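# Move the loaded cart through a door and park it

## Task

Push the utility cart through the self-closing door into the other room and park it in the yellow taped bay so that all four wheels sit fully inside the tape, none touching it. The case of copy paper must rest in the cart's top tray with no part overhanging its edges. The door must be closed at the end. One or both robots may be used, and no robot may tip over or be left leaning.

## Robot and tools

ROBOTS. r1 and r2 are identical Hello Robot Stretch 4 units. Each has an omni-wheel base, a lift that rides up a mast, and an arm that telescopes forward. The arm ends in a wrist (yaw, pitch, roll) and a two-finger gripper. A robot stands about 1.6 m tall, and its base edge lies within 0.23 m of the base origin. They act independently. Squeezing one robot against the other fails the scene, and so does gripping the other's fingers. Once two bases touch, even a few more millimetres of driving counts as a hard press. Equal base commands can differ by up to about 3 cm per metre between robots, so a load carried jointly can twist or tip them. A loose object may occasionally get nudged by an outside force.

FRAMES. All lengths are metres and all angles radians. In the base frame the origin is on the floor below the base centre, with x forward, y left and z up. hand_pose is reported in this frame and is only approximate. The odometry frame is where the base frame stood at scene start. base_odometry is integrated from wheel turns, so wheel slip shows up as travel. Its heading runs from -3.142 to 3.142, with left positive. Every robot reports in its own frames. Only the images, lidar_m and wrist_depth_mm reveal where the robots are relative to each other.

move: the arguments are r1, r2, cameras and blocking. blocking must be false; true or omitted is refused. The call returns in about 0.5 s while motion continues. Each robot key takes an object for that robot, and a robot left out gets nothing new. Inside it:
- base holds exactly one command, given as an offset from where that base last reported itself. translate_m (-2 to 2) is forward positive. strafe_m (-2 to 2) is left positive. rotate_rad (-3.2 to 3.2) is counter-clockwise positive. Only translate_m and strafe_m may be combined, giving a straight diagonal drive with no turn.
- joints holds absolute targets by name. lift_m is 0 to 1.2 and arm_m is 0 to 0.55, both in metres. wrist_yaw_rad is -1.134 to 4.276 (0 ahead, positive left, 3.14 stowed back). wrist_pitch_rad is -1.117 to 4.259 (0 level, 1.57 pointing down). wrist_roll_rad is -1.117 to 4.259 (0 means fingers level, positive is clockwise seen from behind). gripper_m is -0.038 to 0.141, the fingertip gap in metres, which may be off by up to 0.015. A joint target outside its range is clipped and reported.
- pace is slow, default, fast or max. For the base this means 0.1/0.3/0.4/0.6 m/s and 1/2/3/4 rad/s. The lift runs 0.15/0.3/0.4/0.5 m/s and the arm 0.1/0.4/0.6/0.7 m/s. The wrist always runs at 1.82 rad/s. A raised lift (above 0.2) slows the base.
- speeds gives a per-joint top speed instead of pace. It does not apply to gripper_m.
- contact_limits sets push strength from 0 (light) to 1, default 0.5. It applies to arm_m, lift_m, translate_m, strafe_m and rotate_rad, and must sit next to that same command. A base limit stays in force until the next action that names base.
- end_of_arm: "enable_torque" must be sent on its own. It re-powers wrist or gripper motors that have shut off.
Any other out-of-range value is refused, and an unknown key makes the call invalid. A refusal, or a stop you did not order, cancels the remaining move, wait and finished_scene calls in that reply. A move that names a robot replaces only the targets it names; other motions keep running. Nothing moves longer than about 14 s (time_out).

cameras can be r1_head_camera, r1_head_left_camera, r1_head_right_camera, r1_wrist_camera, the same four for r2, or all. An empty list returns no images. A move with no action returns the full state, the images and the scene number.

wait(seconds 0 to 10, cameras) returns the state. It returns early when any running move finishes. stop(cameras) brakes every running motion. zoom_image(camera, region [x0,y0,x1,y1] in pixels, at most 504 square) enlarges part of the latest image from that camera. finished_scene(scene) ends the scene for good, and the goal must hold with the robots idle.

RESULTS. The move line gives each robot's outcome, such as done or time_out. A robot listed under as last shown was not commanded, and its values are repeated. base_status and joint_status read moving, done, off_target (still pushing), contact_stop (held back, now slack), time_out (target dropped), limit_stop_at_own_body, limit_stop_at_tilt (lean above 6 degrees, so lift, arm and wheels go slack) or torque_fault (motor limp until enable_torque). on_its_own notes uncommanded behaviour such as slack joints or drifting wheels. lidar_m lists 12 distances in 30 degree sectors, starting straight ahead and going counter-clockwise (4th left, 7th behind, 10th right). A dash means nothing seen, or something closer than 0.25 m. wrist_depth_mm is a 7x7 grid of depths in mm from 100 to 2000. base_tilt gives forward and right lean in degrees, with up to 3 degrees of bias. If turned_by_wheels and turned_by_imu disagree by more than about 0.1 rad over a move, the base hit something or slipped. motor_effort is in percent, with the peak in brackets. servo_current is in mA.

GRIPPING. To hold something, command a gap more than 0.015 below its width; about 0.06 below resists tugs. To close around a bar or handle, use -0.02 or less. A rise in gripper servo_current is the only sign of a real grip. Open the fingers before turning the base or wrist while they straddle a rim.

AVOID. Gripper over the base with the lift below about 0.2 (0.45 if pointing down). Tilting up combined with roll, or yaw+pitch below about -1.1. Twisting a stowed wrist. Carrying more than 1 kg with arm_m above 0.2 while driving, especially at fast pace. Keep the lift contact limit at 0.15 or more for 1 kg, and 0.3 or more for 2 kg. Avoid hard shoves, slamming the door, dropping the paper and pressing the robots together.

Each tool is called as a command line: name --argument value for each argument, lists and objects as JSON in quotes; but a table of rows of numbers goes row by row, as --pt "numbers of a row", without its own name.

## Session

move

Scene clock: 0.00 s.
r1.base_odometry: x=+0.000 y=+0.000 heading=+0.000
r1.turned_by_wheels: +0.000
r1.turned_by_imu: +0.000
r1.base_tilt: forward=-1.6 right=+1.3
r1.lidar_m: 1.92 2.25 3.81 1.93 0.97 0.84 0.83 0.93 0.77 0.76 0.93 1.59
r1.base_status: not commanded
r1.joint_positions: lift_m=+0.127 arm_m=+0.000 wrist_yaw_rad=+3.089 wrist_pitch_rad=+0.002 wrist_roll_rad=+0.000 gripper_m=+0.056
r1.joint_status: not commanded
r1.measured_speeds: all 0
r1.motor_effort: lift_m=+20 arm_m=-4 wheel_0=+0 wheel_1=+1 wheel_2=+1
r1.servo_current: wrist_yaw_rad=39 wrist_pitch_rad=46 wrist_roll_rad=65 gripper_m=39
r1.hand_pose: x=-0.1125 y=+0.1024 z=+0.3046 quat_wxyz=(+0.026, -0.001, +0.000, +1.000) (m; r1's base frame)
r1.wrist_depth_mm: 137 138 - - - - - / 113 139 - - - - - / 117 140 224 - - - - / 137 161 - - - - - / - - - - - - - / - - 191 - 187 - - / 842 759 750 788 788 732 768
r2.base_odometry: x=+0.000 y=+0.000 heading=+0.000
r2.turned_by_wheels: +0.000
r2.turned_by_imu: +0.000
r2.base_tilt: forward=-0.6 right=+0.1
r2.lidar_m: 2.02 1.45 1.40 1.49 2.01 2.22 2.34 3.17 1.60 3.62 2.59 2.46
r2.base_status: not commanded
r2.joint_positions: lift_m=+0.295 arm_m=+0.000 wrist_yaw_rad=+3.133 wrist_pitch_rad=+0.002 wrist_roll_rad=+0.000 gripper_m=+0.056
r2.joint_status: not commanded
r2.measured_speeds: all 0
r2.motor_effort: lift_m=+18 arm_m=-4 wheel_0=+0 wheel_1=-1 wheel_2=+0
r2.servo_current: wrist_yaw_rad=46 wrist_pitch_rad=39 wrist_roll_rad=46 gripper_m=59
r2.hand_pose: x=-0.1167 y=+0.0898 z=+0.4727 quat_wxyz=(+0.004, -0.001, +0.000, +1.000) (m; r2's base frame)
r2.wrist_depth_mm: - 140 - - - - - / - 126 150 - - - - / - 130 185 - - - - / 144 143 272 - - - - / 229 - - - - - - / 226 1576 196 1576 190 1618 1464 / 226 1060 1138 - - 1025 1060
pictures: r1_head_camera, r1_head_left_camera, r1_head_right_camera, r1_wrist_camera, r2_head_camera, r2_head_left_camera, r2_head_right_camera, r2_wrist_camera
Images, in order (width x height): r1_head_camera 420x560, r1_head_left_camera 420x672, r1_head_right_camera 420x672, r1_wrist_camera 616x392, r2_head_camera 420x560, r2_head_left_camera 420x672, r2_head_right_camera 420x672, r2_wrist_camera 616x392.

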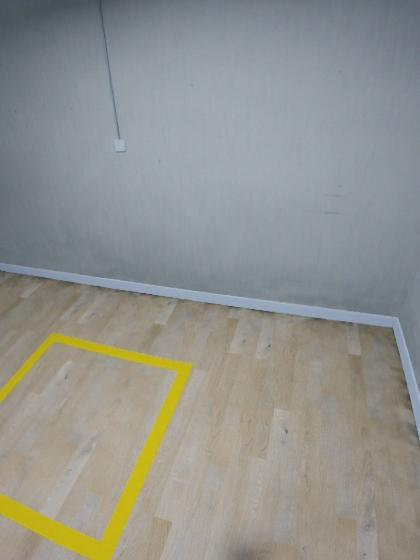

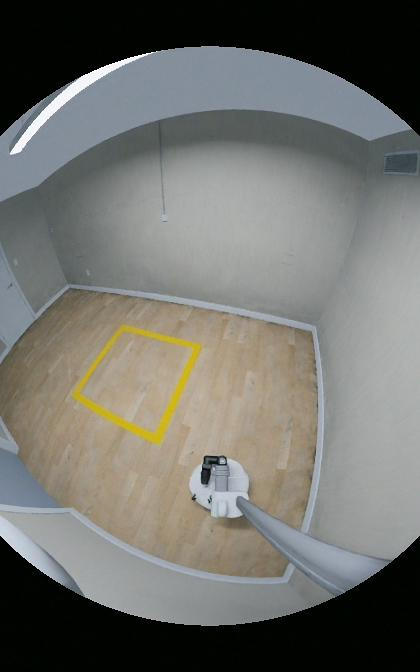

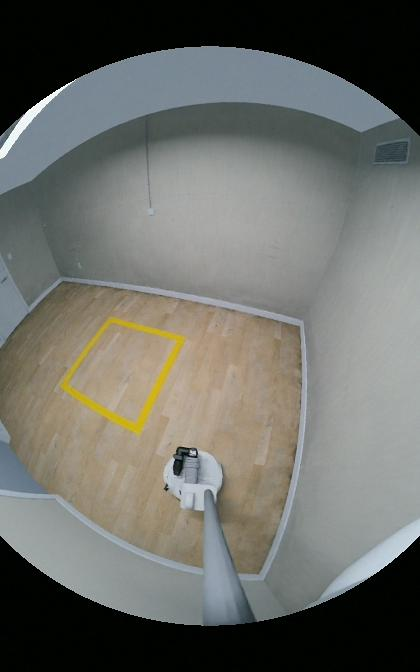

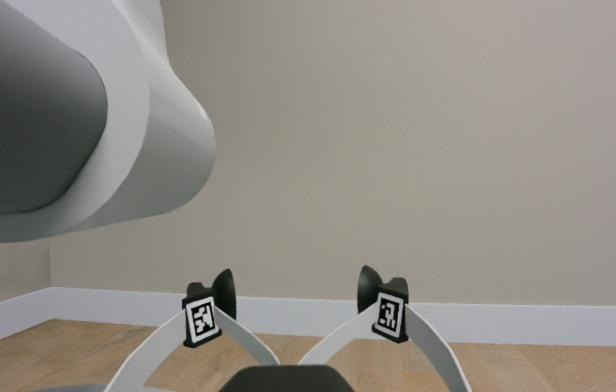

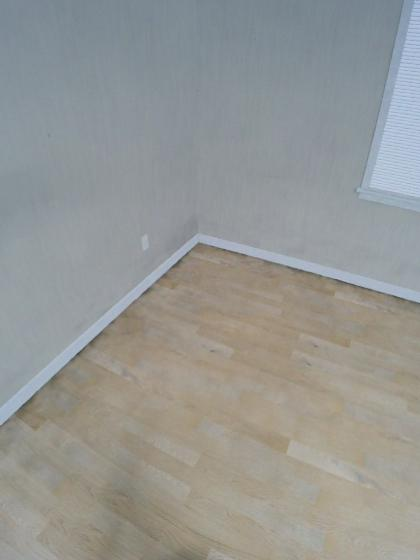

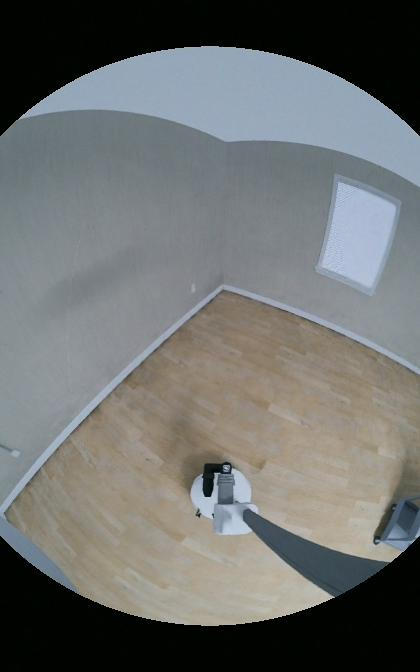

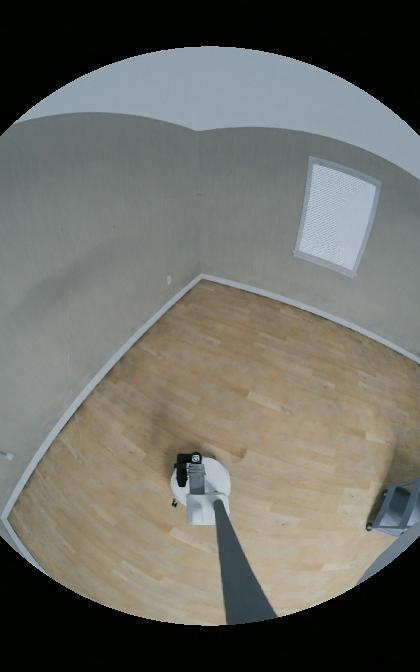

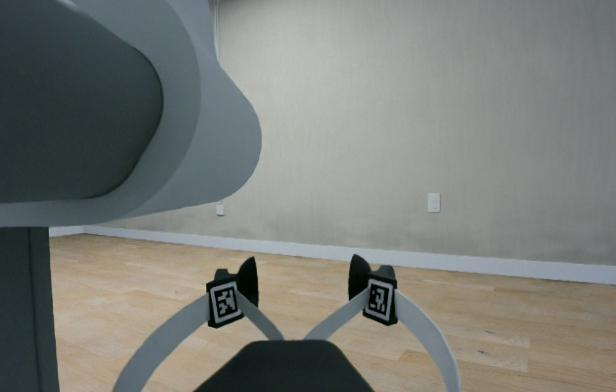

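move --blocking false --r1 '{"base":{"rotate_rad":1.3}}' --r2 '{"base":{"rotate_rad":-1.6}}'

wait --seconds 3

wait --seconds 1 --cameras '["r1_head_camera","r1_head_left_camera","r2_head_camera","r2_head_left_camera","r2_head_right_camera"]'

Scene clock: 4.03 s.
move: r1 moving; r2 moving
r1.base_odometry: x=+0.000 y=+0.000 heading=+0.252
r1.turned_by_wheels: +0.252
r1.turned_by_imu: +0.252
r1.base_tilt: forward=-1.6 right=+1.2
r1.lidar_m: 1.98 2.71 3.66 1.25 0.89 0.80 0.87 0.80 0.77 0.82 1.11 1.92
r1.base_status: rotate_rad moving
r1.joint_positions: lift_m=+0.127 arm_m=+0.000 wrist_yaw_rad=+3.089 wrist_pitch_rad=+0.002 wrist_roll_rad=+0.000 gripper_m=+0.056
r1.joint_status: not commanded
r1.measured_speeds: translate_m=-0.001 strafe_m=-0.001 rotate_rad=+0.980 lift_m=+0.000 arm_m=+0.000 wrist_yaw_rad=+0.000 wrist_pitch_rad=+0.000 wrist_roll_rad=+0.000
r1.motor_effort: lift_m=+20(20) arm_m=-4(4) wheel_0=-8(9) wheel_1=-6(9) wheel_2=-7(7)
r1.servo_current: wrist_yaw_rad=59(59) wrist_pitch_rad=39(46) wrist_roll_rad=46(59) gripper_m=39(39)
r1.hand_pose: x=-0.1125 y=+0.1024 z=+0.3046 quat_wxyz=(+0.026, -0.001, +0.000, +1.000) (m; r1's base frame)
r1.wrist_depth_mm: 136 138 - - - - - / 113 139 - - - - - / 114 139 226 - - - - / 137 162 - - - - - / - - - - - - - / - 1060 190 - 187 - - / 778 750 750 798 750 699 732
r2.base_odometry: x=+0.000 y=+0.000 heading=-0.252
r2.turned_by_wheels: -0.252
r2.turned_by_imu: -0.244
r2.base_tilt: forward=-0.7 right=+0.1
r2.lidar_m: 2.52 1.62 1.40 1.40 1.67 2.23 2.24 2.64 1.59 1.63 2.93 2.49
r2.base_status: rotate_rad moving
r2.joint_positions: lift_m=+0.295 arm_m=+0.000 wrist_yaw_rad=+3.133 wrist_pitch_rad=+0.002 wrist_roll_rad=+0.000 gripper_m=+0.056
r2.joint_status: not commanded
r2.measured_speeds: translate_m=+0.000 strafe_m=+0.000 rotate_rad=-0.974 lift_m=+0.000 arm_m=+0.000 wrist_yaw_rad=+0.000 wrist_pitch_rad=+0.000 wrist_roll_rad=+0.000
r2.motor_effort: lift_m=+18(18) arm_m=-4(4) wheel_0=+8(9) wheel_1=+8(10) wheel_2=+9(11)
r2.servo_current: wrist_yaw_rad=33(52) wrist_pitch_rad=39(46) wrist_roll_rad=52(52) gripper_m=39(59)
r2.hand_pose: x=-0.1167 y=+0.0898 z=+0.4727 quat_wxyz=(+0.004, -0.001, +0.000, +1.000) (m; r2's base frame)
r2.wrist_depth_mm: - 141 - - - - - / - 127 150 - - - - / - 130 184 - - - - / 144 143 272 - - - - / 229 - - - - - - / 227 1576 196 1576 190 1661 1464 / 226 1060 1138 - - 1060 1060
pictures: none

Scene clock: 5.43 s.
earlier move: r1 done; r2 moving
r1.base_odometry: x=+0.000 y=+0.000 heading=+1.300
r1.turned_by_wheels: +1.048
r1.turned_by_imu: +1.053
r1.base_tilt: forward=-1.6 right=+1.3
r1.lidar_m: 3.79 1.23 0.89 0.83 0.88 0.82 0.77 0.81 1.10 1.93 2.00 2.67
r1.base_status: done
r1.joint_positions: lift_m=+0.127 arm_m=+0.000 wrist_yaw_rad=+3.089 wrist_pitch_rad=+0.002 wrist_roll_rad=+0.000 gripper_m=+0.056
r1.joint_status: not commanded
r1.measured_speeds: all 0
r1.motor_effort: lift_m=+20(20) arm_m=-4(4) wheel_0=-4(10) wheel_1=-1(9) wheel_2=-1(8)
r1.servo_current: wrist_yaw_rad=52(65) wrist_pitch_rad=46(52) wrist_roll_rad=59(65) gripper_m=39(46)
r1.hand_pose: x=-0.1125 y=+0.1024 z=+0.3046 quat_wxyz=(+0.026, -0.001, +0.000, +1.000) (m; r1's base frame)
r1.wrist_depth_mm: 136 138 - - - - - / 113 139 - - - - - / 118 140 229 - - - - / 137 162 - - - - - / - - - - - - - / - - 191 - 187 - - / 788 707 750 143 778 768 809
r2.base_odometry: x=+0.000 y=+0.000 heading=-1.599
r2.turned_by_wheels: -1.347
r2.turned_by_imu: -1.311
r2.base_tilt: forward=-0.6 right=+0.0
r2.lidar_m: 3.64 2.60 2.47 2.05 1.49 1.41 1.47 1.98 2.23 2.32 3.11 1.62
r2.base_status: rotate_rad moving
r2.joint_positions: lift_m=+0.295 arm_m=+0.000 wrist_yaw_rad=+3.133 wrist_pitch_rad=+0.002 wrist_roll_rad=+0.000 gripper_m=+0.056
r2.joint_status: not commanded
r2.measured_speeds: all 0
r2.motor_effort: lift_m=+18(18) arm_m=-4(4) wheel_0=+4(11) wheel_1=+2(11) wheel_2=+5(11)
r2.servo_current: wrist_yaw_rad=39(59) wrist_pitch_rad=46(46) wrist_roll_rad=39(52) gripper_m=46(59)
r2.hand_pose: x=-0.1167 y=+0.0898 z=+0.4727 quat_wxyz=(+0.004, -0.001, +0.000, +1.000) (m; r2's base frame)
r2.wrist_depth_mm: - 140 - - - - - / - 126 141 - - - - / - 129 185 - - - - / 144 143 226 - - - - / 229 - - - - - - / 227 1576 196 1336 190 - - / 226 1078 1138 - - 1042 1060
wait: 1.40 of 3 s (r1 has come to rest)
pictures: none

Scene clock: 5.63 s.
earlier move: r2 done
r1.base_odometry: x=+0.000 y=+0.000 heading=+1.300
r1.turned_by_wheels: +0.000
r1.turned_by_imu: +0.000
r1.base_tilt: forward=-1.6 right=+1.3
r1.lidar_m: 3.78 1.26 0.89 0.84 0.88 0.81 0.76 0.83 1.10 1.90 1.99 2.70
r1.base_status: done
r1.joint_positions: lift_m=+0.127 arm_m=+0.000 wrist_yaw_rad=+3.089 wrist_pitch_rad=+0.002 wrist_roll_rad=+0.000 gripper_m=+0.056
r1.joint_status: not commanded
r1.measured_speeds: all 0
r1.motor_effort: lift_m=+20(20) arm_m=-4(4) wheel_0=-3(10) wheel_1=-1(9) wheel_2=-1(8)
r1.servo_current: wrist_yaw_rad=65(65) wrist_pitch_rad=52(52) wrist_roll_rad=59(65) gripper_m=39(46)
r1.hand_pose: x=-0.1125 y=+0.1024 z=+0.3046 quat_wxyz=(+0.026, -0.001, +0.000, +1.000) (m; r1's base frame)
r1.wrist_depth_mm: 136 139 - - - - - / 113 139 - - - - - / 118 139 229 - - - - / 137 162 - - - - - / - - - - - - - / - - 190 - 187 - - / 788 707 750 143 798 788 820
r2.base_odometry: x=+0.000 y=+0.000 heading=-1.599
r2.turned_by_wheels: +0.000
r2.turned_by_imu: +0.000
r2.base_tilt: forward=-0.7 right=+0.0
r2.lidar_m: 3.69 2.62 2.47 2.04 1.47 1.41 1.46 1.99 2.24 2.30 3.11 1.60
r2.base_status: done
r2.joint_positions: lift_m=+0.295 arm_m=+0.000 wrist_yaw_rad=+3.133 wrist_pitch_rad=+0.002 wrist_roll_rad=+0.000 gripper_m=+0.056
r2.joint_status: not commanded
r2.measured_speeds: all 0
r2.motor_effort: lift_m=+18(18) arm_m=-4(4) wheel_0=+5(11) wheel_1=+3(11) wheel_2=+5(11)
r2.servo_current: wrist_yaw_rad=39(59) wrist_pitch_rad=39(46) wrist_roll_rad=39(52) gripper_m=46(59)
r2.hand_pose: x=-0.1167 y=+0.0898 z=+0.4727 quat_wxyz=(+0.004, -0.001, +0.000, +1.000) (m; r2's base frame)
r2.wrist_depth_mm: - 140 - - - - - / - 126 142 - - - - / - 130 185 - - - - / 144 144 226 - - - - / 229 - - - - - - / 227 1576 196 1308 190 - - / 226 1060 1160 - - 1042 1060
wait: 0.20 of 1 s (r2 has come to rest)
pictures: r1_head_camera, r1_head_left_camera, r2_head_camera, r2_head_left_camera, r2_head_right_camera
Images, in order (width x height): r1_head_camera 420x560, r1_head_left_camera 420x672, r2_head_camera 420x560, r2_head_left_camera 420x672, r2_head_right_camera 420x672.

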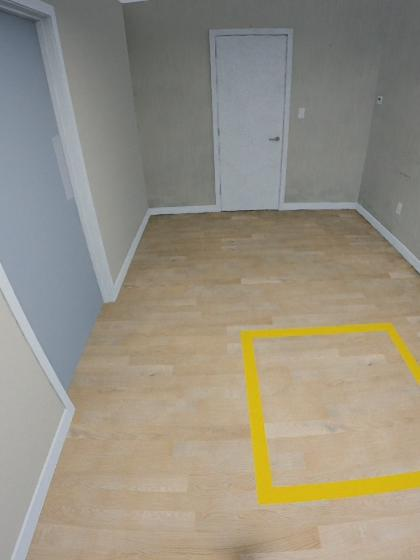

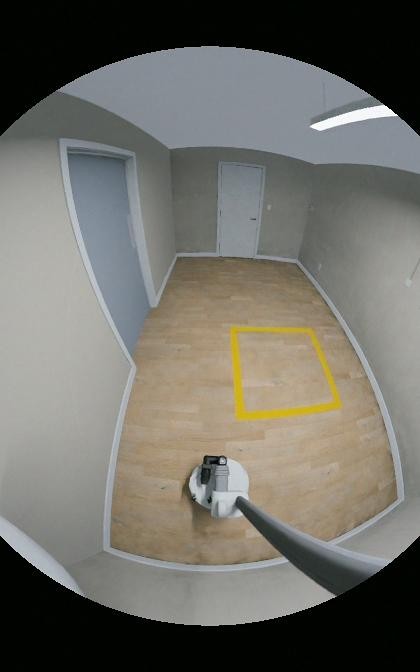

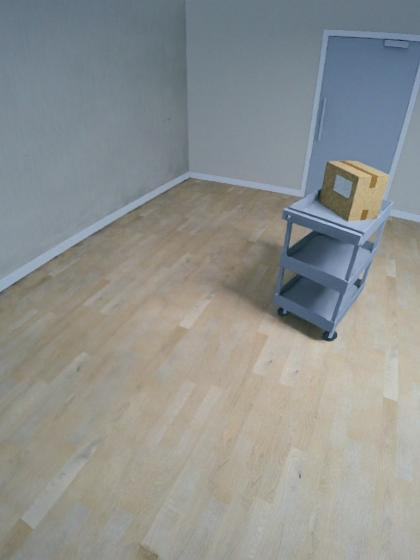

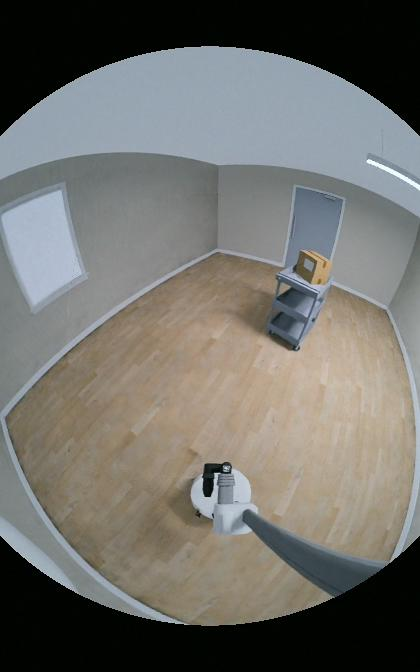

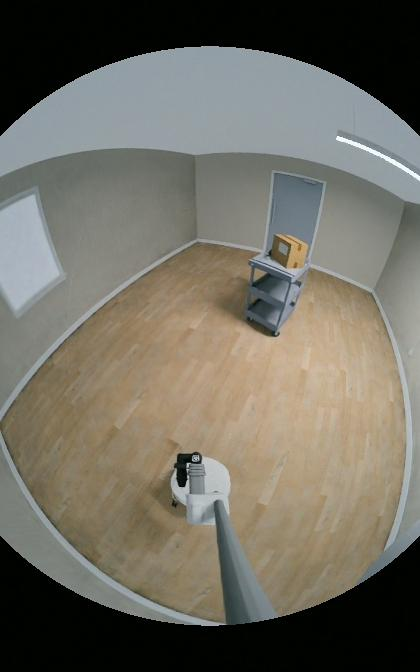

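zoom_image --camera "r2_head_camera" --region '[250, 20, 420, 360]'

zoom_image --camera "r1_head_left_camera" --region '[50, 120, 300, 520]'

Scaled by 1.482 from the camera's 420x560 image, which has a finer 1200x1600 frame.

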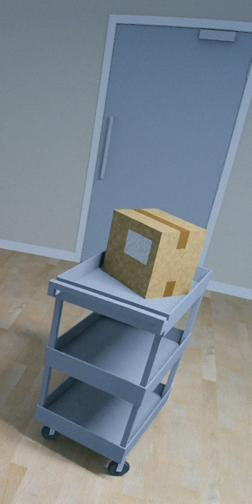

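Scaled by 1.260 from the camera's 420x672 image, which has a finer 600x960 frame.

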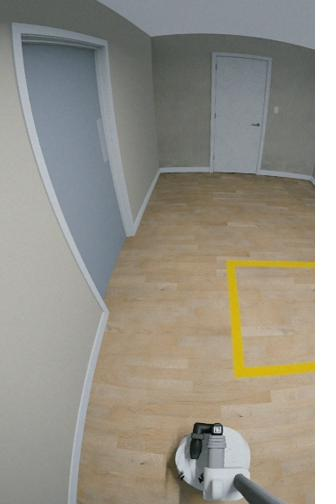

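move --blocking false --r1 '{"base":{"translate_m":1.25},"joints":{"lift_m":0.9}}' --r2 '{"base":{"rotate_rad":-0.52},"joints":{"lift_m":0.9}}'

wait --seconds 4

wait --seconds 6

move --blocking false --r1 '{"base":{"rotate_rad":1.57},"joints":{"wrist_yaw_rad":0}}' --r2 '{"base":{"translate_m":0.6},"joints":{"wrist_yaw_rad":0}}'

wait --seconds 4

wait --seconds 4 --cameras '["all"]'

Scene clock: 42.03 s.
move: r1 moving; r2 moving
r1.base_odometry: x=+0.008 y=+0.030 heading=+1.300
r1.turned_by_wheels: +0.000
r1.turned_by_imu: +0.000
r1.base_tilt: forward=-1.6 right=+1.2
r1.lidar_m: 3.81 1.26 0.88 0.82 0.88 0.86 0.80 0.83 1.15 1.93 1.99 2.67
r1.base_status: translate_m moving
r1.joint_positions: lift_m=+0.164 arm_m=+0.000 wrist_yaw_rad=+3.089 wrist_pitch_rad=+0.002 wrist_roll_rad=+0.000 gripper_m=+0.056
r1.joint_status: lift_m moving
r1.measured_speeds: translate_m=+0.122 strafe_m=+0.000 rotate_rad=+0.000 lift_m=+0.146 arm_m=+0.000 wrist_yaw_rad=+0.000 wrist_pitch_rad=+0.000 wrist_roll_rad=+0.000
r1.motor_effort: lift_m=+27(27) arm_m=-4(4) wheel_0=+3(8) wheel_1=+6(7) wheel_2=-9(9)
r1.servo_current: wrist_yaw_rad=46(52) wrist_pitch_rad=39(46) wrist_roll_rad=65(65) gripper_m=39(46)
r1.hand_pose: x=-0.1125 y=+0.1024 z=+0.3421 quat_wxyz=(+0.026, -0.001, +0.000, +1.000) (m; r1's base frame)
r1.wrist_depth_mm: 136 138 - - - - - / 112 139 - - - - - / 116 139 220 - - - - / 136 159 - - - - - / - - - - - - - / - - 190 - 188 - - / 854 163 768 143 820 798 842
r2.base_odometry: x=+0.000 y=+0.000 heading=-1.851
r2.turned_by_wheels: -0.252
r2.turned_by_imu: -0.245
r2.base_tilt: forward=-0.7 right=+0.1
r2.lidar_m: 1.62 2.92 2.50 2.51 1.61 1.41 1.42 1.67 2.20 2.24 2.58 1.59
r2.base_status: rotate_rad moving
r2.joint_positions: lift_m=+0.333 arm_m=+0.000 wrist_yaw_rad=+3.133 wrist_pitch_rad=+0.002 wrist_roll_rad=+0.000 gripper_m=+0.056
r2.joint_status: lift_m moving
r2.measured_speeds: translate_m=+0.001 strafe_m=+0.000 rotate_rad=-0.968 lift_m=+0.146 arm_m=+0.000 wrist_yaw_rad=+0.000 wrist_pitch_rad=+0.000 wrist_roll_rad=+0.000
r2.motor_effort: lift_m=+26(26) arm_m=-4(4) wheel_0=+7(10) wheel_1=+9(9) wheel_2=+10(11)
r2.servo_current: wrist_yaw_rad=46(52) wrist_pitch_rad=39(46) wrist_roll_rad=52(59) gripper_m=46(52)
r2.hand_pose: x=-0.1167 y=+0.0898 z=+0.5104 quat_wxyz=(+0.004, -0.001, +0.000, +1.000) (m; r2's base frame)
r2.wrist_depth_mm: - 141 - - - - - / - 126 141 - - - - / - 129 185 - - - - / 144 144 207 - - - - / 229 - - - - - - / 227 1618 192 171 190 - - / 227 1118 1229 - - 1098 1118
pictures: none

Scene clock: 44.83 s.
earlier move: r1 moving; r2 done
r1.base_odometry: x=+0.217 y=+0.781 heading=+1.300
r1.turned_by_wheels: +0.000
r1.turned_by_imu: +0.000
r1.base_tilt: forward=-1.6 right=+1.3
r1.lidar_m: 3.10 1.41 0.99 0.87 0.89 1.24 1.58 1.62 2.01 1.91 1.98 2.67
r1.base_status: translate_m moving
r1.joint_positions: lift_m=+0.888 arm_m=+0.000 wrist_yaw_rad=+3.089 wrist_pitch_rad=+0.002 wrist_roll_rad=+0.000 gripper_m=+0.056
r1.joint_status: lift_m moving
r1.measured_speeds: translate_m=+0.300 strafe_m=-0.001 rotate_rad=-0.004 lift_m=+0.087 arm_m=+0.000 wrist_yaw_rad=+0.000 wrist_pitch_rad=+0.000 wrist_roll_rad=+0.000
r1.motor_effort: lift_m=+26(29) arm_m=-4(4) wheel_0=+6(8) wheel_1=+4(8) wheel_2=-5(11)
r1.servo_current: wrist_yaw_rad=52(72) wrist_pitch_rad=39(52) wrist_roll_rad=52(65) gripper_m=52(52)
r1.hand_pose: x=-0.1125 y=+0.1024 z=+1.0659 quat_wxyz=(+0.026, -0.001, +0.000, +1.000) (m; r1's base frame)
r1.wrist_depth_mm: 136 138 - - - - - / 111 139 - - - - - / 115 139 218 - - - - / 136 155 254 - - - - / - - - - - - - / - - 190 - 187 - - / - 140 - 136 - - -
r2.base_odometry: x=+0.000 y=+0.000 heading=-2.118
r2.turned_by_wheels: -0.267
r2.turned_by_imu: -0.260
r2.base_tilt: forward=-0.7 right=+0.1
r2.lidar_m: 1.61 3.62 2.57 2.48 2.03 1.49 1.41 1.47 2.04 2.23 2.30 3.16
r2.base_status: done
r2.joint_positions: lift_m=+0.900 arm_m=+0.000 wrist_yaw_rad=+3.133 wrist_pitch_rad=+0.002 wrist_roll_rad=+0.000 gripper_m=+0.056
r2.joint_status: all done
r2.measured_speeds: all 0
r2.motor_effort: lift_m=+21(26) arm_m=-4(4) wheel_0=+5(10) wheel_1=+3(9) wheel_2=+4(11)
r2.servo_current: wrist_yaw_rad=33(65) wrist_pitch_rad=39(46) wrist_roll_rad=52(59) gripper_m=52(52)
r2.hand_pose: x=-0.1167 y=+0.0898 z=+1.0775 quat_wxyz=(+0.004, -0.001, +0.000, +1.000) (m; r2's base frame)
r2.wrist_depth_mm: - 141 - - - - - / - 126 142 - - - - / - 129 185 - - - - / 144 143 217 - - - - / 219 - - - - - - / 220 - 190 - 188 - - / 225 - - - - - -
wait: 2.80 of 4 s (r2 has come to rest)
pictures: none

Scene clock: 47.20 s.
earlier move: r1 done
r1.base_odometry: x=+0.335 y=+1.204 heading=+1.300
r1.turned_by_wheels: +0.000
r1.turned_by_imu: +0.000
r1.base_tilt: forward=-1.6 right=+1.3
r1.lidar_m: 2.65 1.33 1.01 0.89 0.91 1.25 1.99 2.12 2.00 1.88 1.98 2.63
r1.base_status: done
r1.joint_positions: lift_m=+0.900 arm_m=+0.000 wrist_yaw_rad=+3.089 wrist_pitch_rad=+0.002 wrist_roll_rad=+0.000 gripper_m=+0.056
r1.joint_status: all done
r1.measured_speeds: all 0
r1.motor_effort: lift_m=+25(29) arm_m=-4(4) wheel_0=+1(8) wheel_1=+0(8) wheel_2=+1(11)
r1.servo_current: wrist_yaw_rad=52(72) wrist_pitch_rad=52(52) wrist_roll_rad=59(65) gripper_m=39(52)
r1.hand_pose: x=-0.1125 y=+0.1024 z=+1.0771 quat_wxyz=(+0.026, -0.001, +0.000, +1.000) (m; r1's base frame)
r1.wrist_depth_mm: 137 138 - - - - - / 113 139 - - - - - / 118 139 273 - - - - / 137 162 - - - - - / - - - - - - - / - - 193 - 187 - - / - - - 153 - - -
r2.base_odometry: x=+0.000 y=+0.000 heading=-2.118
r2.turned_by_wheels: +0.000
r2.turned_by_imu: +0.000
r2.base_tilt: forward=-0.7 right=+0.0
r2.lidar_m: 1.61 3.65 2.60 2.50 2.07 1.48 1.40 1.45 2.03 2.21 2.29 3.13
r2.base_status: done
r2.joint_positions: lift_m=+0.900 arm_m=+0.000 wrist_yaw_rad=+3.133 wrist_pitch_rad=+0.002 wrist_roll_rad=+0.000 gripper_m=+0.056
r2.joint_status: all done
r2.measured_speeds: all 0
r2.motor_effort: lift_m=+21(26) arm_m=-4(4) wheel_0=+5(10) wheel_1=+3(9) wheel_2=+4(11)
r2.servo_current: wrist_yaw_rad=39(65) wrist_pitch_rad=33(46) wrist_roll_rad=59(59) gripper_m=52(52)
r2.hand_pose: x=-0.1167 y=+0.0898 z=+1.0775 quat_wxyz=(+0.004, -0.001, +0.000, +1.000) (m; r2's base frame)
r2.wrist_depth_mm: - 141 - - - - - / - 126 141 - - - - / - 129 185 - - - - / 144 143 218 - - - - / 220 - - - - - - / 220 - 189 - 189 - - / 225 - - - - - -
wait: 2.37 of 6 s (r1 has come to rest)
pictures: none

Scene clock: 47.70 s.
move: r1 moving; r2 moving
r1.base_odometry: x=+0.335 y=+1.204 heading=+1.539
r1.turned_by_wheels: +0.239
r1.turned_by_imu: +0.240
r1.base_tilt: forward=-1.6 right=+1.3
r1.lidar_m: 1.98 1.16 0.96 0.89 1.01 1.67 2.02 2.29 1.92 1.89 2.13 2.68
r1.base_status: rotate_rad moving
r1.joint_positions: lift_m=+0.900 arm_m=+0.000 wrist_yaw_rad=+2.503 wrist_pitch_rad=+0.002 wrist_roll_rad=+0.000 gripper_m=+0.056
r1.joint_status: wrist_yaw_rad moving
r1.measured_speeds: translate_m=+0.001 strafe_m=+0.001 rotate_rad=+0.921 lift_m=+0.000 arm_m=+0.000 wrist_yaw_rad=-1.820 wrist_pitch_rad=+0.000 wrist_roll_rad=+0.000
r1.motor_effort: lift_m=+25(25) arm_m=-4(4) wheel_0=-6(8) wheel_1=-7(8) wheel_2=-7(7)
r1.servo_current: wrist_yaw_rad=111(124) wrist_pitch_rad=46(52) wrist_roll_rad=59(65) gripper_m=39(46)
r1.hand_pose: x=-0.0084 y=+0.2422 z=+1.0771 quat_wxyz=(+0.314, -0.001, +0.000, +0.949) (m; r1's base frame)
r1.wrist_depth_mm: - - - - - - - / - - - - - - - / - - - - - - - / - - - - - - - / - - - - - - - / - - 194 - 187 - - / - 152 - 143 - - -
r2.base_odometry: x=-0.016 y=-0.027 heading=-2.118
r2.turned_by_wheels: +0.000
r2.turned_by_imu: +0.000
r2.base_tilt: forward=-0.6 right=+0.0
r2.lidar_m: 1.59 3.62 2.58 2.48 2.09 1.51 1.42 1.51 2.05 2.22 2.29 3.18
r2.base_status: translate_m moving
r2.joint_positions: lift_m=+0.900 arm_m=+0.000 wrist_yaw_rad=+2.571 wrist_pitch_rad=+0.002 wrist_roll_rad=+0.000 gripper_m=+0.056
r2.joint_status: wrist_yaw_rad moving
r2.measured_speeds: translate_m=+0.121 strafe_m=+0.000 rotate_rad=-0.001 lift_m=+0.000 arm_m=+0.000 wrist_yaw_rad=-1.736 wrist_pitch_rad=+0.000 wrist_roll_rad=+0.000
r2.motor_effort: lift_m=+21(21) arm_m=-4(4) wheel_0=+8(10) wheel_1=+8(8) wheel_2=-12(13)
r2.servo_current: wrist_yaw_rad=98(117) wrist_pitch_rad=39(46) wrist_roll_rad=39(65) gripper_m=52(52)
r2.hand_pose: x=-0.0245 y=+0.2294 z=+1.0775 quat_wxyz=(+0.282, -0.001, +0.000, +0.960) (m; r2's base frame)
r2.wrist_depth_mm: - - - - - - - / - - - - - - - / - - - - - - - / - - - - - - - / - - - - - - - / - - 189 - 190 - - / - - - - - - -
pictures: none

Scene clock: 49.53 s.
earlier move: r1 done; r2 moving
r1.base_odometry: x=+0.335 y=+1.204 heading=+2.869
r1.turned_by_wheels: +1.330
r1.turned_by_imu: +1.337
r1.base_tilt: forward=-1.6 right=+1.3
r1.lidar_m: 0.88 0.89 1.24 2.01 2.07 1.99 1.89 1.99 2.65 2.70 1.32 1.02
r1.base_status: done
r1.joint_positions: lift_m=+0.900 arm_m=+0.000 wrist_yaw_rad=+0.003 wrist_pitch_rad=+0.002 wrist_roll_rad=+0.000 gripper_m=+0.056
r1.joint_status: all done
r1.measured_speeds: all 0
r1.motor_effort: lift_m=+25(25) arm_m=-4(4) wheel_0=-4(9) wheel_1=-2(9) wheel_2=-2(9)
r1.servo_current: wrist_yaw_rad=39(124) wrist_pitch_rad=39(52) wrist_roll_rad=65(78) gripper_m=39(52)
r1.hand_pose: x=+0.4596 y=-0.0866 z=+1.0771 quat_wxyz=(+1.000, +0.000, +0.001, +0.001) (m; r1's base frame)
r1.wrist_depth_mm: - 691 - - - - - / 647 699 - - - - - / 654 699 - - - - 788 / - 699 - - - - 788 / - 732 - - - - 788 / - 691 190 - 188 - - / - 163 - 136 - - -
r2.base_odometry: x=-0.263 y=-0.433 heading=-2.118
r2.turned_by_wheels: +0.000
r2.turned_by_imu: +0.001
r2.base_tilt: forward=-0.7 right=+0.0
r2.lidar_m: 1.09 1.24 2.63 2.49 2.64 2.03 1.91 1.99 2.34 2.22 2.32 3.15
r2.base_status: translate_m moving
r2.joint_positions: lift_m=+0.900 arm_m=+0.000 wrist_yaw_rad=+0.003 wrist_pitch_rad=+0.002 wrist_roll_rad=+0.000 gripper_m=+0.056
r2.joint_status: wrist_yaw_rad moving
r2.measured_speeds: translate_m=+0.220 strafe_m=+0.000 rotate_rad=+0.002 lift_m=+0.000 arm_m=+0.000 wrist_yaw_rad=+0.000 wrist_pitch_rad=+0.000 wrist_roll_rad=+0.000
r2.motor_effort: lift_m=+21(21) arm_m=-4(4) wheel_0=+7(10) wheel_1=+3(9) wheel_2=-3(14)
r2.servo_current: wrist_yaw_rad=59(150) wrist_pitch_rad=46(46) wrist_roll_rad=46(65) gripper_m=46(59)
r2.hand_pose: x=+0.4596 y=-0.0866 z=+1.0775 quat_wxyz=(+1.000, +0.000, +0.001, +0.001) (m; r2's base frame)
r2.wrist_depth_mm: - - - - - - - / - - - - - - - / - - - - - - - / - - - - - - - / - - - 1255 - - - / - - 191 891 190 - - / - - - - - - -
wait: 1.83 of 4 s (r1 has come to rest)
pictures: none

Scene clock: 50.70 s.
earlier move: r2 done
r1.base_odometry: x=+0.335 y=+1.204 heading=+2.869
r1.turned_by_wheels: +0.000
r1.turned_by_imu: +0.000
r1.base_tilt: forward=-1.6 right=+1.3
r1.lidar_m: 0.87 0.91 1.21 2.01 2.09 1.98 1.89 1.98 2.63 2.70 1.36 1.01
r1.base_status: done
r1.joint_positions: lift_m=+0.900 arm_m=+0.000 wrist_yaw_rad=+0.003 wrist_pitch_rad=+0.002 wrist_roll_rad=+0.000 gripper_m=+0.056
r1.joint_status: all done
r1.measured_speeds: all 0
r1.motor_effort: lift_m=+25(25) arm_m=-4(4) wheel_0=-4(9) wheel_1=-2(9) wheel_2=-2(9)
r1.servo_current: wrist_yaw_rad=39(124) wrist_pitch_rad=46(52) wrist_roll_rad=46(78) gripper_m=39(52)
r1.hand_pose: x=+0.4596 y=-0.0866 z=+1.0771 quat_wxyz=(+1.000, +0.000, +0.001, +0.001) (m; r1's base frame)
r1.wrist_depth_mm: - 691 - - - - - / 654 691 - - - - - / 654 699 - - - - 798 / - 691 - - - - 788 / - 723 - - - - 798 / - 699 190 - 188 - - / - 163 - 137 - - -
r2.base_odometry: x=-0.312 y=-0.512 heading=-2.118
r2.turned_by_wheels: +0.000
r2.turned_by_imu: +0.000
r2.base_tilt: forward=-0.7 right=+0.1
r2.lidar_m: 1.02 1.17 2.65 2.47 2.62 2.13 1.99 2.08 2.31 2.20 2.32 3.13
r2.base_status: done
r2.joint_positions: lift_m=+0.900 arm_m=+0.000 wrist_yaw_rad=+0.003 wrist_pitch_rad=+0.002 wrist_roll_rad=+0.000 gripper_m=+0.056
r2.joint_status: all done
r2.measured_speeds: all 0
r2.motor_effort: lift_m=+21(21) arm_m=-4(4) wheel_0=+3(10) wheel_1=+2(9) wheel_2=-2(14)
r2.servo_current: wrist_yaw_rad=39(150) wrist_pitch_rad=46(46) wrist_roll_rad=39(65) gripper_m=46(59)
r2.hand_pose: x=+0.4596 y=-0.0866 z=+1.0775 quat_wxyz=(+1.000, +0.000, +0.001, +0.001) (m; r2's base frame)
r2.wrist_depth_mm: - - - - - - - / - - - - - - - / - - - - - - - / - - - - - - - / - - 1308 1160 - - - / - - 191 788 190 - - / - - - - - - -
wait: 1.17 of 4 s (r2 has come to rest)
pictures: r1_head_camera, r1_head_left_camera, r1_head_right_camera, r1_wrist_camera, r2_head_camera, r2_head_left_camera, r2_head_right_camera, r2_wrist_camera
Images, in order (width x height): r1_head_camera 420x560, r1_head_left_camera 420x672, r1_head_right_camera 420x672, r1_wrist_camera 616x392, r2_head_camera 420x560, r2_head_left_camera 420x672, r2_head_right_camera 420x672, r2_wrist_camera 616x392.

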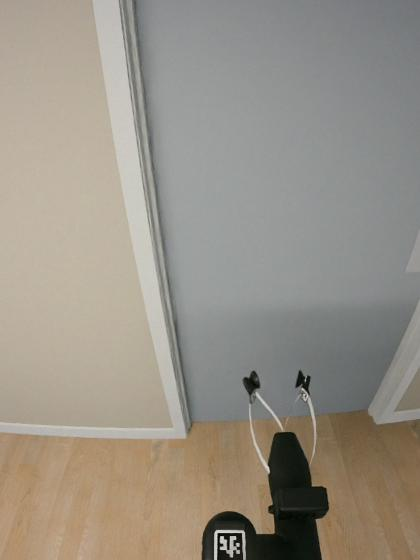

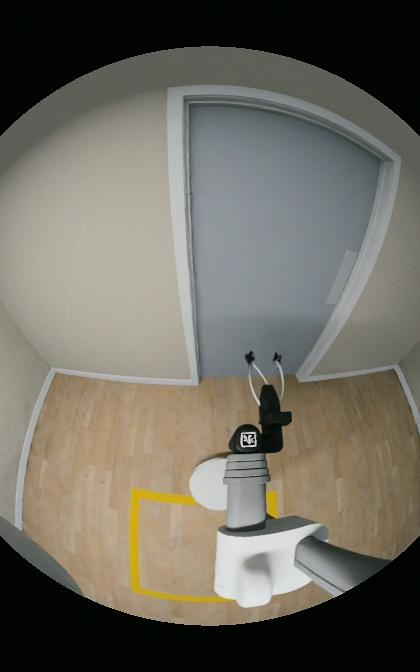

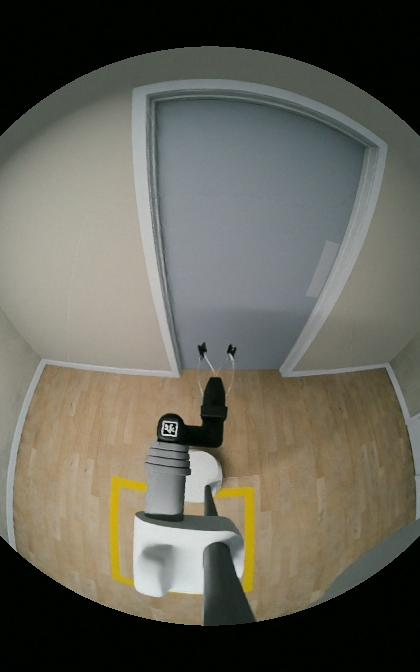

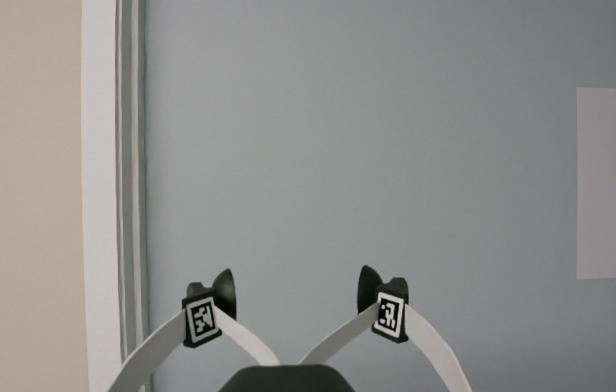

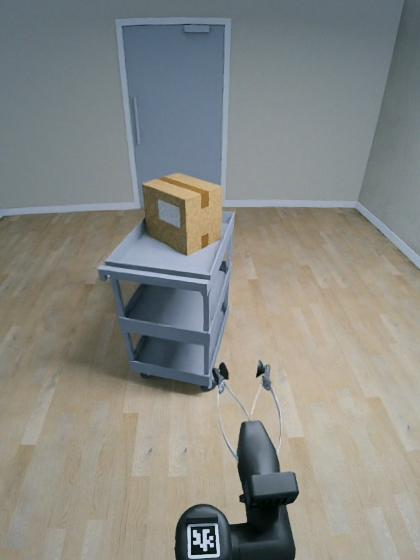

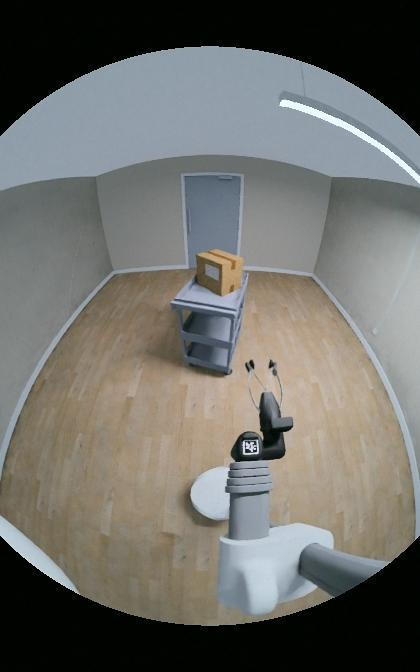

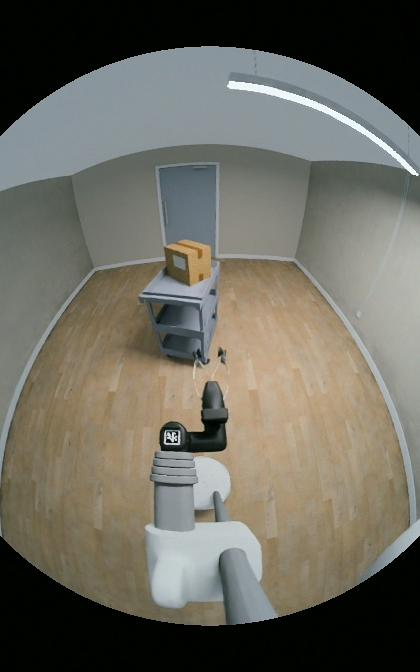

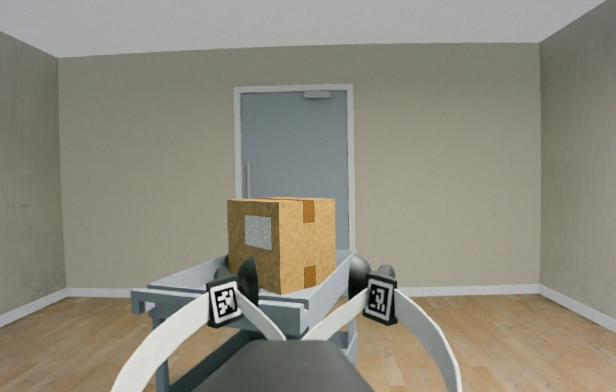

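zoom_image --camera "r2_head_camera" --region '[80, 150, 260, 400]'

zoom_image --camera "r2_wrist_camera" --region '[100, 180, 400, 392]'

Scaled by 2.016 from the camera's 420x560 image, which has a finer 1200x1600 frame.

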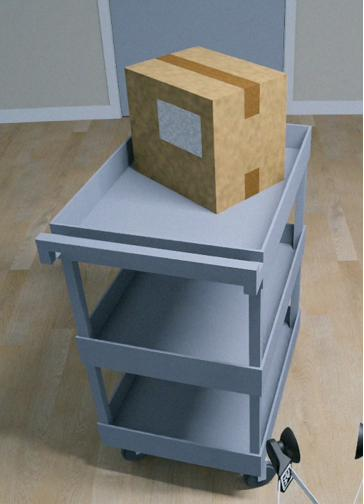

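Scaled by 1.680.

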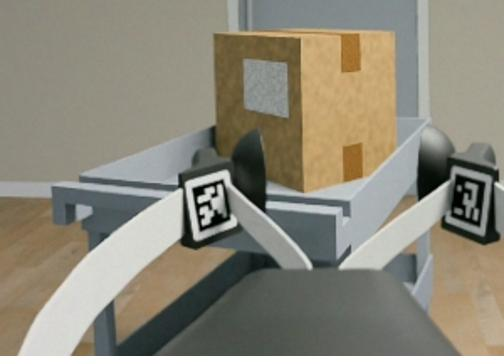

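move --blocking false --r2 '{"base":{"rotate_rad":0.1},"joints":{"lift_m":0.85,"gripper_m":0.12}}'

wait --seconds 2

move --blocking false --r2 '{"base":{"strafe_m":-0.85}}'

wait --seconds 6 --cameras '["r2_head_left_camera","r2_wrist_camera"]'

Scene clock: 122.53 s.
move: r2 moving
r1: as last shown
r1.base_tilt: forward=-1.6 right=+1.2
r1.lidar_m: 0.89 0.88 1.23 2.02 2.08 2.00 1.88 1.97 2.64 2.70 1.30 1.02
r1.motor_effort: lift_m=+25(25) arm_m=-4(4) wheel_0=-4(4) wheel_1=-2(2) wheel_2=-2(2)
r1.servo_current: wrist_yaw_rad=46(59) wrist_pitch_rad=39(52) wrist_roll_rad=46(72) gripper_m=39(46)
r1.wrist_depth_mm: - 691 - - - - - / 654 699 - - - - - / 654 707 - - - - 798 / - 691 - - - - 798 / - 723 - - - - 798 / - 691 190 - 187 - - / - 163 - 136 - - -
r2.base_odometry: x=-0.312 y=-0.512 heading=-2.019
r2.turned_by_wheels: +0.099
r2.turned_by_imu: +0.097
r2.base_tilt: forward=-0.7 right=+0.0
r2.lidar_m: 1.01 3.33 2.56 2.48 2.62 2.05 2.00 2.16 2.27 2.21 2.39 3.49
r2.base_status: rotate_rad moving
r2.joint_positions: lift_m=+0.865 arm_m=+0.000 wrist_yaw_rad=+0.003 wrist_pitch_rad=+0.002 wrist_roll_rad=+0.000 gripper_m=+0.075
r2.joint_status: lift_m moving; gripper_m moving
r2.measured_speeds: translate_m=+0.000 strafe_m=+0.000 rotate_rad=+0.000 lift_m=-0.099 arm_m=+0.000 wrist_yaw_rad=+0.000 wrist_pitch_rad=+0.000 wrist_roll_rad=+0.000
r2.motor_effort: lift_m=+16(16) arm_m=-3(4) wheel_0=-7(7) wheel_1=-4(9) wheel_2=-5(9)
r2.servo_current: wrist_yaw_rad=46(46) wrist_pitch_rad=33(46) wrist_roll_rad=65(65) gripper_m=85(91)
r2.hand_pose: x=+0.4595 y=-0.0867 z=+1.0428 quat_wxyz=(+1.000, +0.000, +0.001, +0.001) (m; r2's base frame)
r2.wrist_depth_mm: - - - - - - - / - - - - - - - / - - - - - - - / - - - 1255 - - - / - - - 1138 - - - / - - 191 831 191 - - / - - - - - - -
pictures: none

Scene clock: 123.60 s.
earlier move: r2 done
r1.base_odometry: x=+0.335 y=+1.204 heading=+2.869
r1.turned_by_wheels: +0.000
r1.turned_by_imu: +0.000
r1.base_tilt: forward=-1.6 right=+1.3
r1.lidar_m: 0.88 0.90 1.24 2.01 2.10 1.98 1.88 1.96 2.62 2.68 1.32 1.04
r1.base_status: not commanded
r1.joint_positions: lift_m=+0.900 arm_m=+0.000 wrist_yaw_rad=+0.003 wrist_pitch_rad=+0.002 wrist_roll_rad=+0.000 gripper_m=+0.056
r1.joint_status: not commanded
r1.measured_speeds: all 0
r1.motor_effort: lift_m=+25(25) arm_m=-4(4) wheel_0=-4(4) wheel_1=-2(2) wheel_2=-2(2)
r1.servo_current: wrist_yaw_rad=59(59) wrist_pitch_rad=46(52) wrist_roll_rad=52(72) gripper_m=39(46)
r1.hand_pose: x=+0.4596 y=-0.0866 z=+1.0771 quat_wxyz=(+1.000, +0.000, +0.001, +0.001) (m; r1's base frame)
r1.wrist_depth_mm: - 699 - - - - - / 654 707 - - - - - / 647 707 - - - - 788 / - 707 - - - - 809 / - 723 - - - - 798 / - 699 190 - 187 - - / - 163 - 137 - - -
r2.base_odometry: x=-0.312 y=-0.512 heading=-2.019
r2.turned_by_wheels: +0.000
r2.turned_by_imu: +0.000
r2.base_tilt: forward=-0.7 right=+0.0
r2.lidar_m: 1.00 3.32 2.57 2.47 2.68 2.01 2.00 2.16 2.26 2.22 2.37 3.47
r2.base_status: done
r2.joint_positions: lift_m=+0.850 arm_m=+0.000 wrist_yaw_rad=+0.003 wrist_pitch_rad=+0.002 wrist_roll_rad=+0.000 gripper_m=+0.120
r2.joint_status: all done
r2.measured_speeds: all 0
r2.motor_effort: lift_m=+14(18) arm_m=-4(4) wheel_0=-3(7) wheel_1=-2(9) wheel_2=-5(9)
r2.servo_current: wrist_yaw_rad=33(59) wrist_pitch_rad=46(46) wrist_roll_rad=52(65) gripper_m=52(117)
r2.hand_pose: x=+0.4595 y=-0.0867 z=+1.0281 quat_wxyz=(+1.000, +0.000, +0.001, +0.001) (m; r2's base frame)
r2.wrist_depth_mm: - - - - - - - / - - - - - - - / - - - - - - - / - - - 1182 - - - / - - - 1118 1308 - - / - - 197 156 195 - - / - - - - - - -
wait: 1.07 of 2 s (r2 has come to rest)
pictures: none

Scene clock: 124.10 s.
move: r2 moving
r1: as last shown
r1.lidar_m: 0.87 0.90 1.22 2.00 2.07 2.00 1.89 1.97 2.66 2.69 1.35 1.02
r1.servo_current: wrist_yaw_rad=52(59) wrist_pitch_rad=39(46) wrist_roll_rad=39(59) gripper_m=39(46)
r1.wrist_depth_mm: - 691 - - - - - / 654 699 - - - - - / 647 707 - - - - 788 / - 699 - - - - 798 / - 732 - - - - 798 / - 699 190 - 187 - - / - 164 - 137 - - -
r2.base_odometry: x=-0.344 y=-0.497 heading=-2.019
r2.turned_by_wheels: +0.000
r2.turned_by_imu: +0.000
r2.base_tilt: forward=-0.7 right=+0.1
r2.lidar_m: 1.01 1.23 2.60 2.51 2.65 2.05 2.00 2.18 2.25 2.18 2.33 3.44
r2.base_status: strafe_m moving
r2.joint_positions: lift_m=+0.850 arm_m=+0.000 wrist_yaw_rad=+0.003 wrist_pitch_rad=+0.002 wrist_roll_rad=+0.000 gripper_m=+0.120
r2.joint_status: not commanded
r2.measured_speeds: translate_m=-0.001 strafe_m=-0.140 rotate_rad=+0.004 lift_m=+0.000 arm_m=+0.000 wrist_yaw_rad=+0.000 wrist_pitch_rad=+0.000 wrist_roll_rad=+0.000
r2.motor_effort: lift_m=+14(14) arm_m=-4(4) wheel_0=+10(13) wheel_1=-11(13) wheel_2=+0(4)
r2.servo_current: wrist_yaw_rad=52(59) wrist_pitch_rad=33(46) wrist_roll_rad=39(52) gripper_m=52(59)
r2.hand_pose: x=+0.4595 y=-0.0867 z=+1.0281 quat_wxyz=(+1.000, +0.000, +0.001, +0.001) (m; r2's base frame)
r2.wrist_depth_mm: - - - - - - - / - - - - - - - / - - - - - - - / - - - 1160 - - - / - - - 1160 - - - / - - 197 - 196 - - / - - 1008 - - - -
pictures: none

Scene clock: 127.77 s.
earlier move: r2 done
r1.base_odometry: x=+0.335 y=+1.204 heading=+2.869
r1.turned_by_wheels: +0.000
r1.turned_by_imu: +0.000
r1.base_tilt: forward=-1.6 right=+1.3
r1.lidar_m: 0.87 0.89 1.23 2.01 2.08 1.98 1.88 1.97 2.63 2.68 1.31 1.02
r1.base_status: not commanded
r1.joint_positions: lift_m=+0.900 arm_m=+0.000 wrist_yaw_rad=+0.003 wrist_pitch_rad=+0.002 wrist_roll_rad=+0.000 gripper_m=+0.056
r1.joint_status: not commanded
r1.measured_speeds: all 0
r1.motor_effort: lift_m=+25(25) arm_m=-4(4) wheel_0=-4(5) wheel_1=-2(2) wheel_2=-2(2)
r1.servo_current: wrist_yaw_rad=46(78) wrist_pitch_rad=39(52) wrist_roll_rad=33(72) gripper_m=39(52)
r1.hand_pose: x=+0.4596 y=-0.0866 z=+1.0771 quat_wxyz=(+1.000, +0.000, +0.001, +0.001) (m; r1's base frame)
r1.wrist_depth_mm: - 699 - - - - - / 647 699 - - - - - / 654 699 - - - - 798 / - 699 - - - - 788 / - 723 - - - - 788 / - 699 190 - 187 - - / - 163 - 137 - - -
r2.base_odometry: x=-1.078 y=-0.144 heading=-2.018
r2.turned_by_wheels: +0.000
r2.turned_by_imu: +0.000
r2.base_tilt: forward=-0.7 right=+0.1
r2.lidar_m: 3.72 1.27 3.45 3.35 2.72 2.12 2.08 1.82 1.40 1.35 1.49 2.19
r2.base_status: done
r2.joint_positions: lift_m=+0.850 arm_m=+0.000 wrist_yaw_rad=+0.003 wrist_pitch_rad=+0.002 wrist_roll_rad=+0.000 gripper_m=+0.120
r2.joint_status: not commanded
r2.measured_speeds: all 0
r2.motor_effort: lift_m=+14(14) arm_m=-4(4) wheel_0=+3(13) wheel_1=+0(13) wheel_2=+0(4)
r2.servo_current: wrist_yaw_rad=46(59) wrist_pitch_rad=46(52) wrist_roll_rad=52(65) gripper_m=52(59)
r2.hand_pose: x=+0.4595 y=-0.0867 z=+1.0281 quat_wxyz=(+1.000, +0.000, +0.001, +0.001) (m; r2's base frame)
r2.wrist_depth_mm: - - - - - - - / - - - - - - - / - - - - - - - / - - - - - - - / 1138 1205 - - - - - / - - 201 - 199 - - / - 1397 - - - - -
wait: 3.67 of 6 s (r2 has come to rest)
pictures: r2_head_left_camera, r2_wrist_camera
Images, in order (width x height): r2_head_left_camera 420x672, r2_wrist_camera 616x392.

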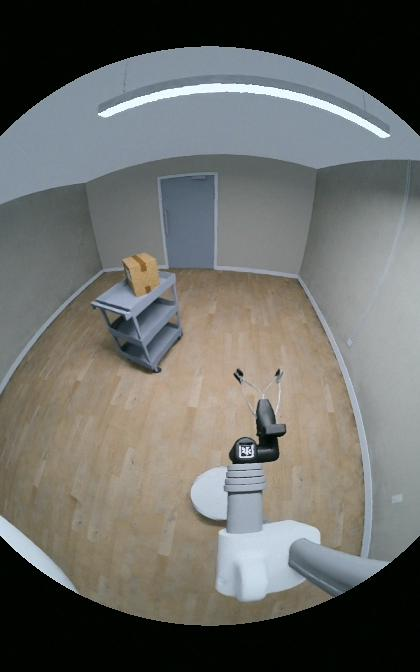

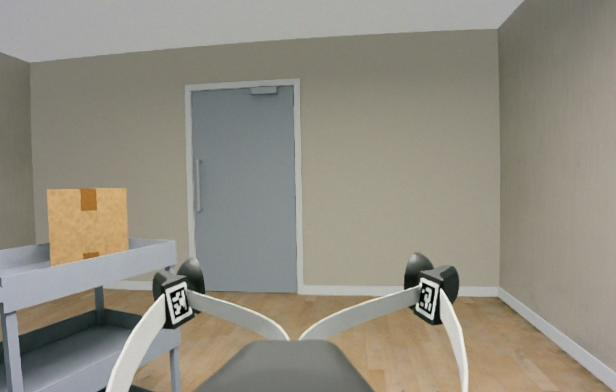

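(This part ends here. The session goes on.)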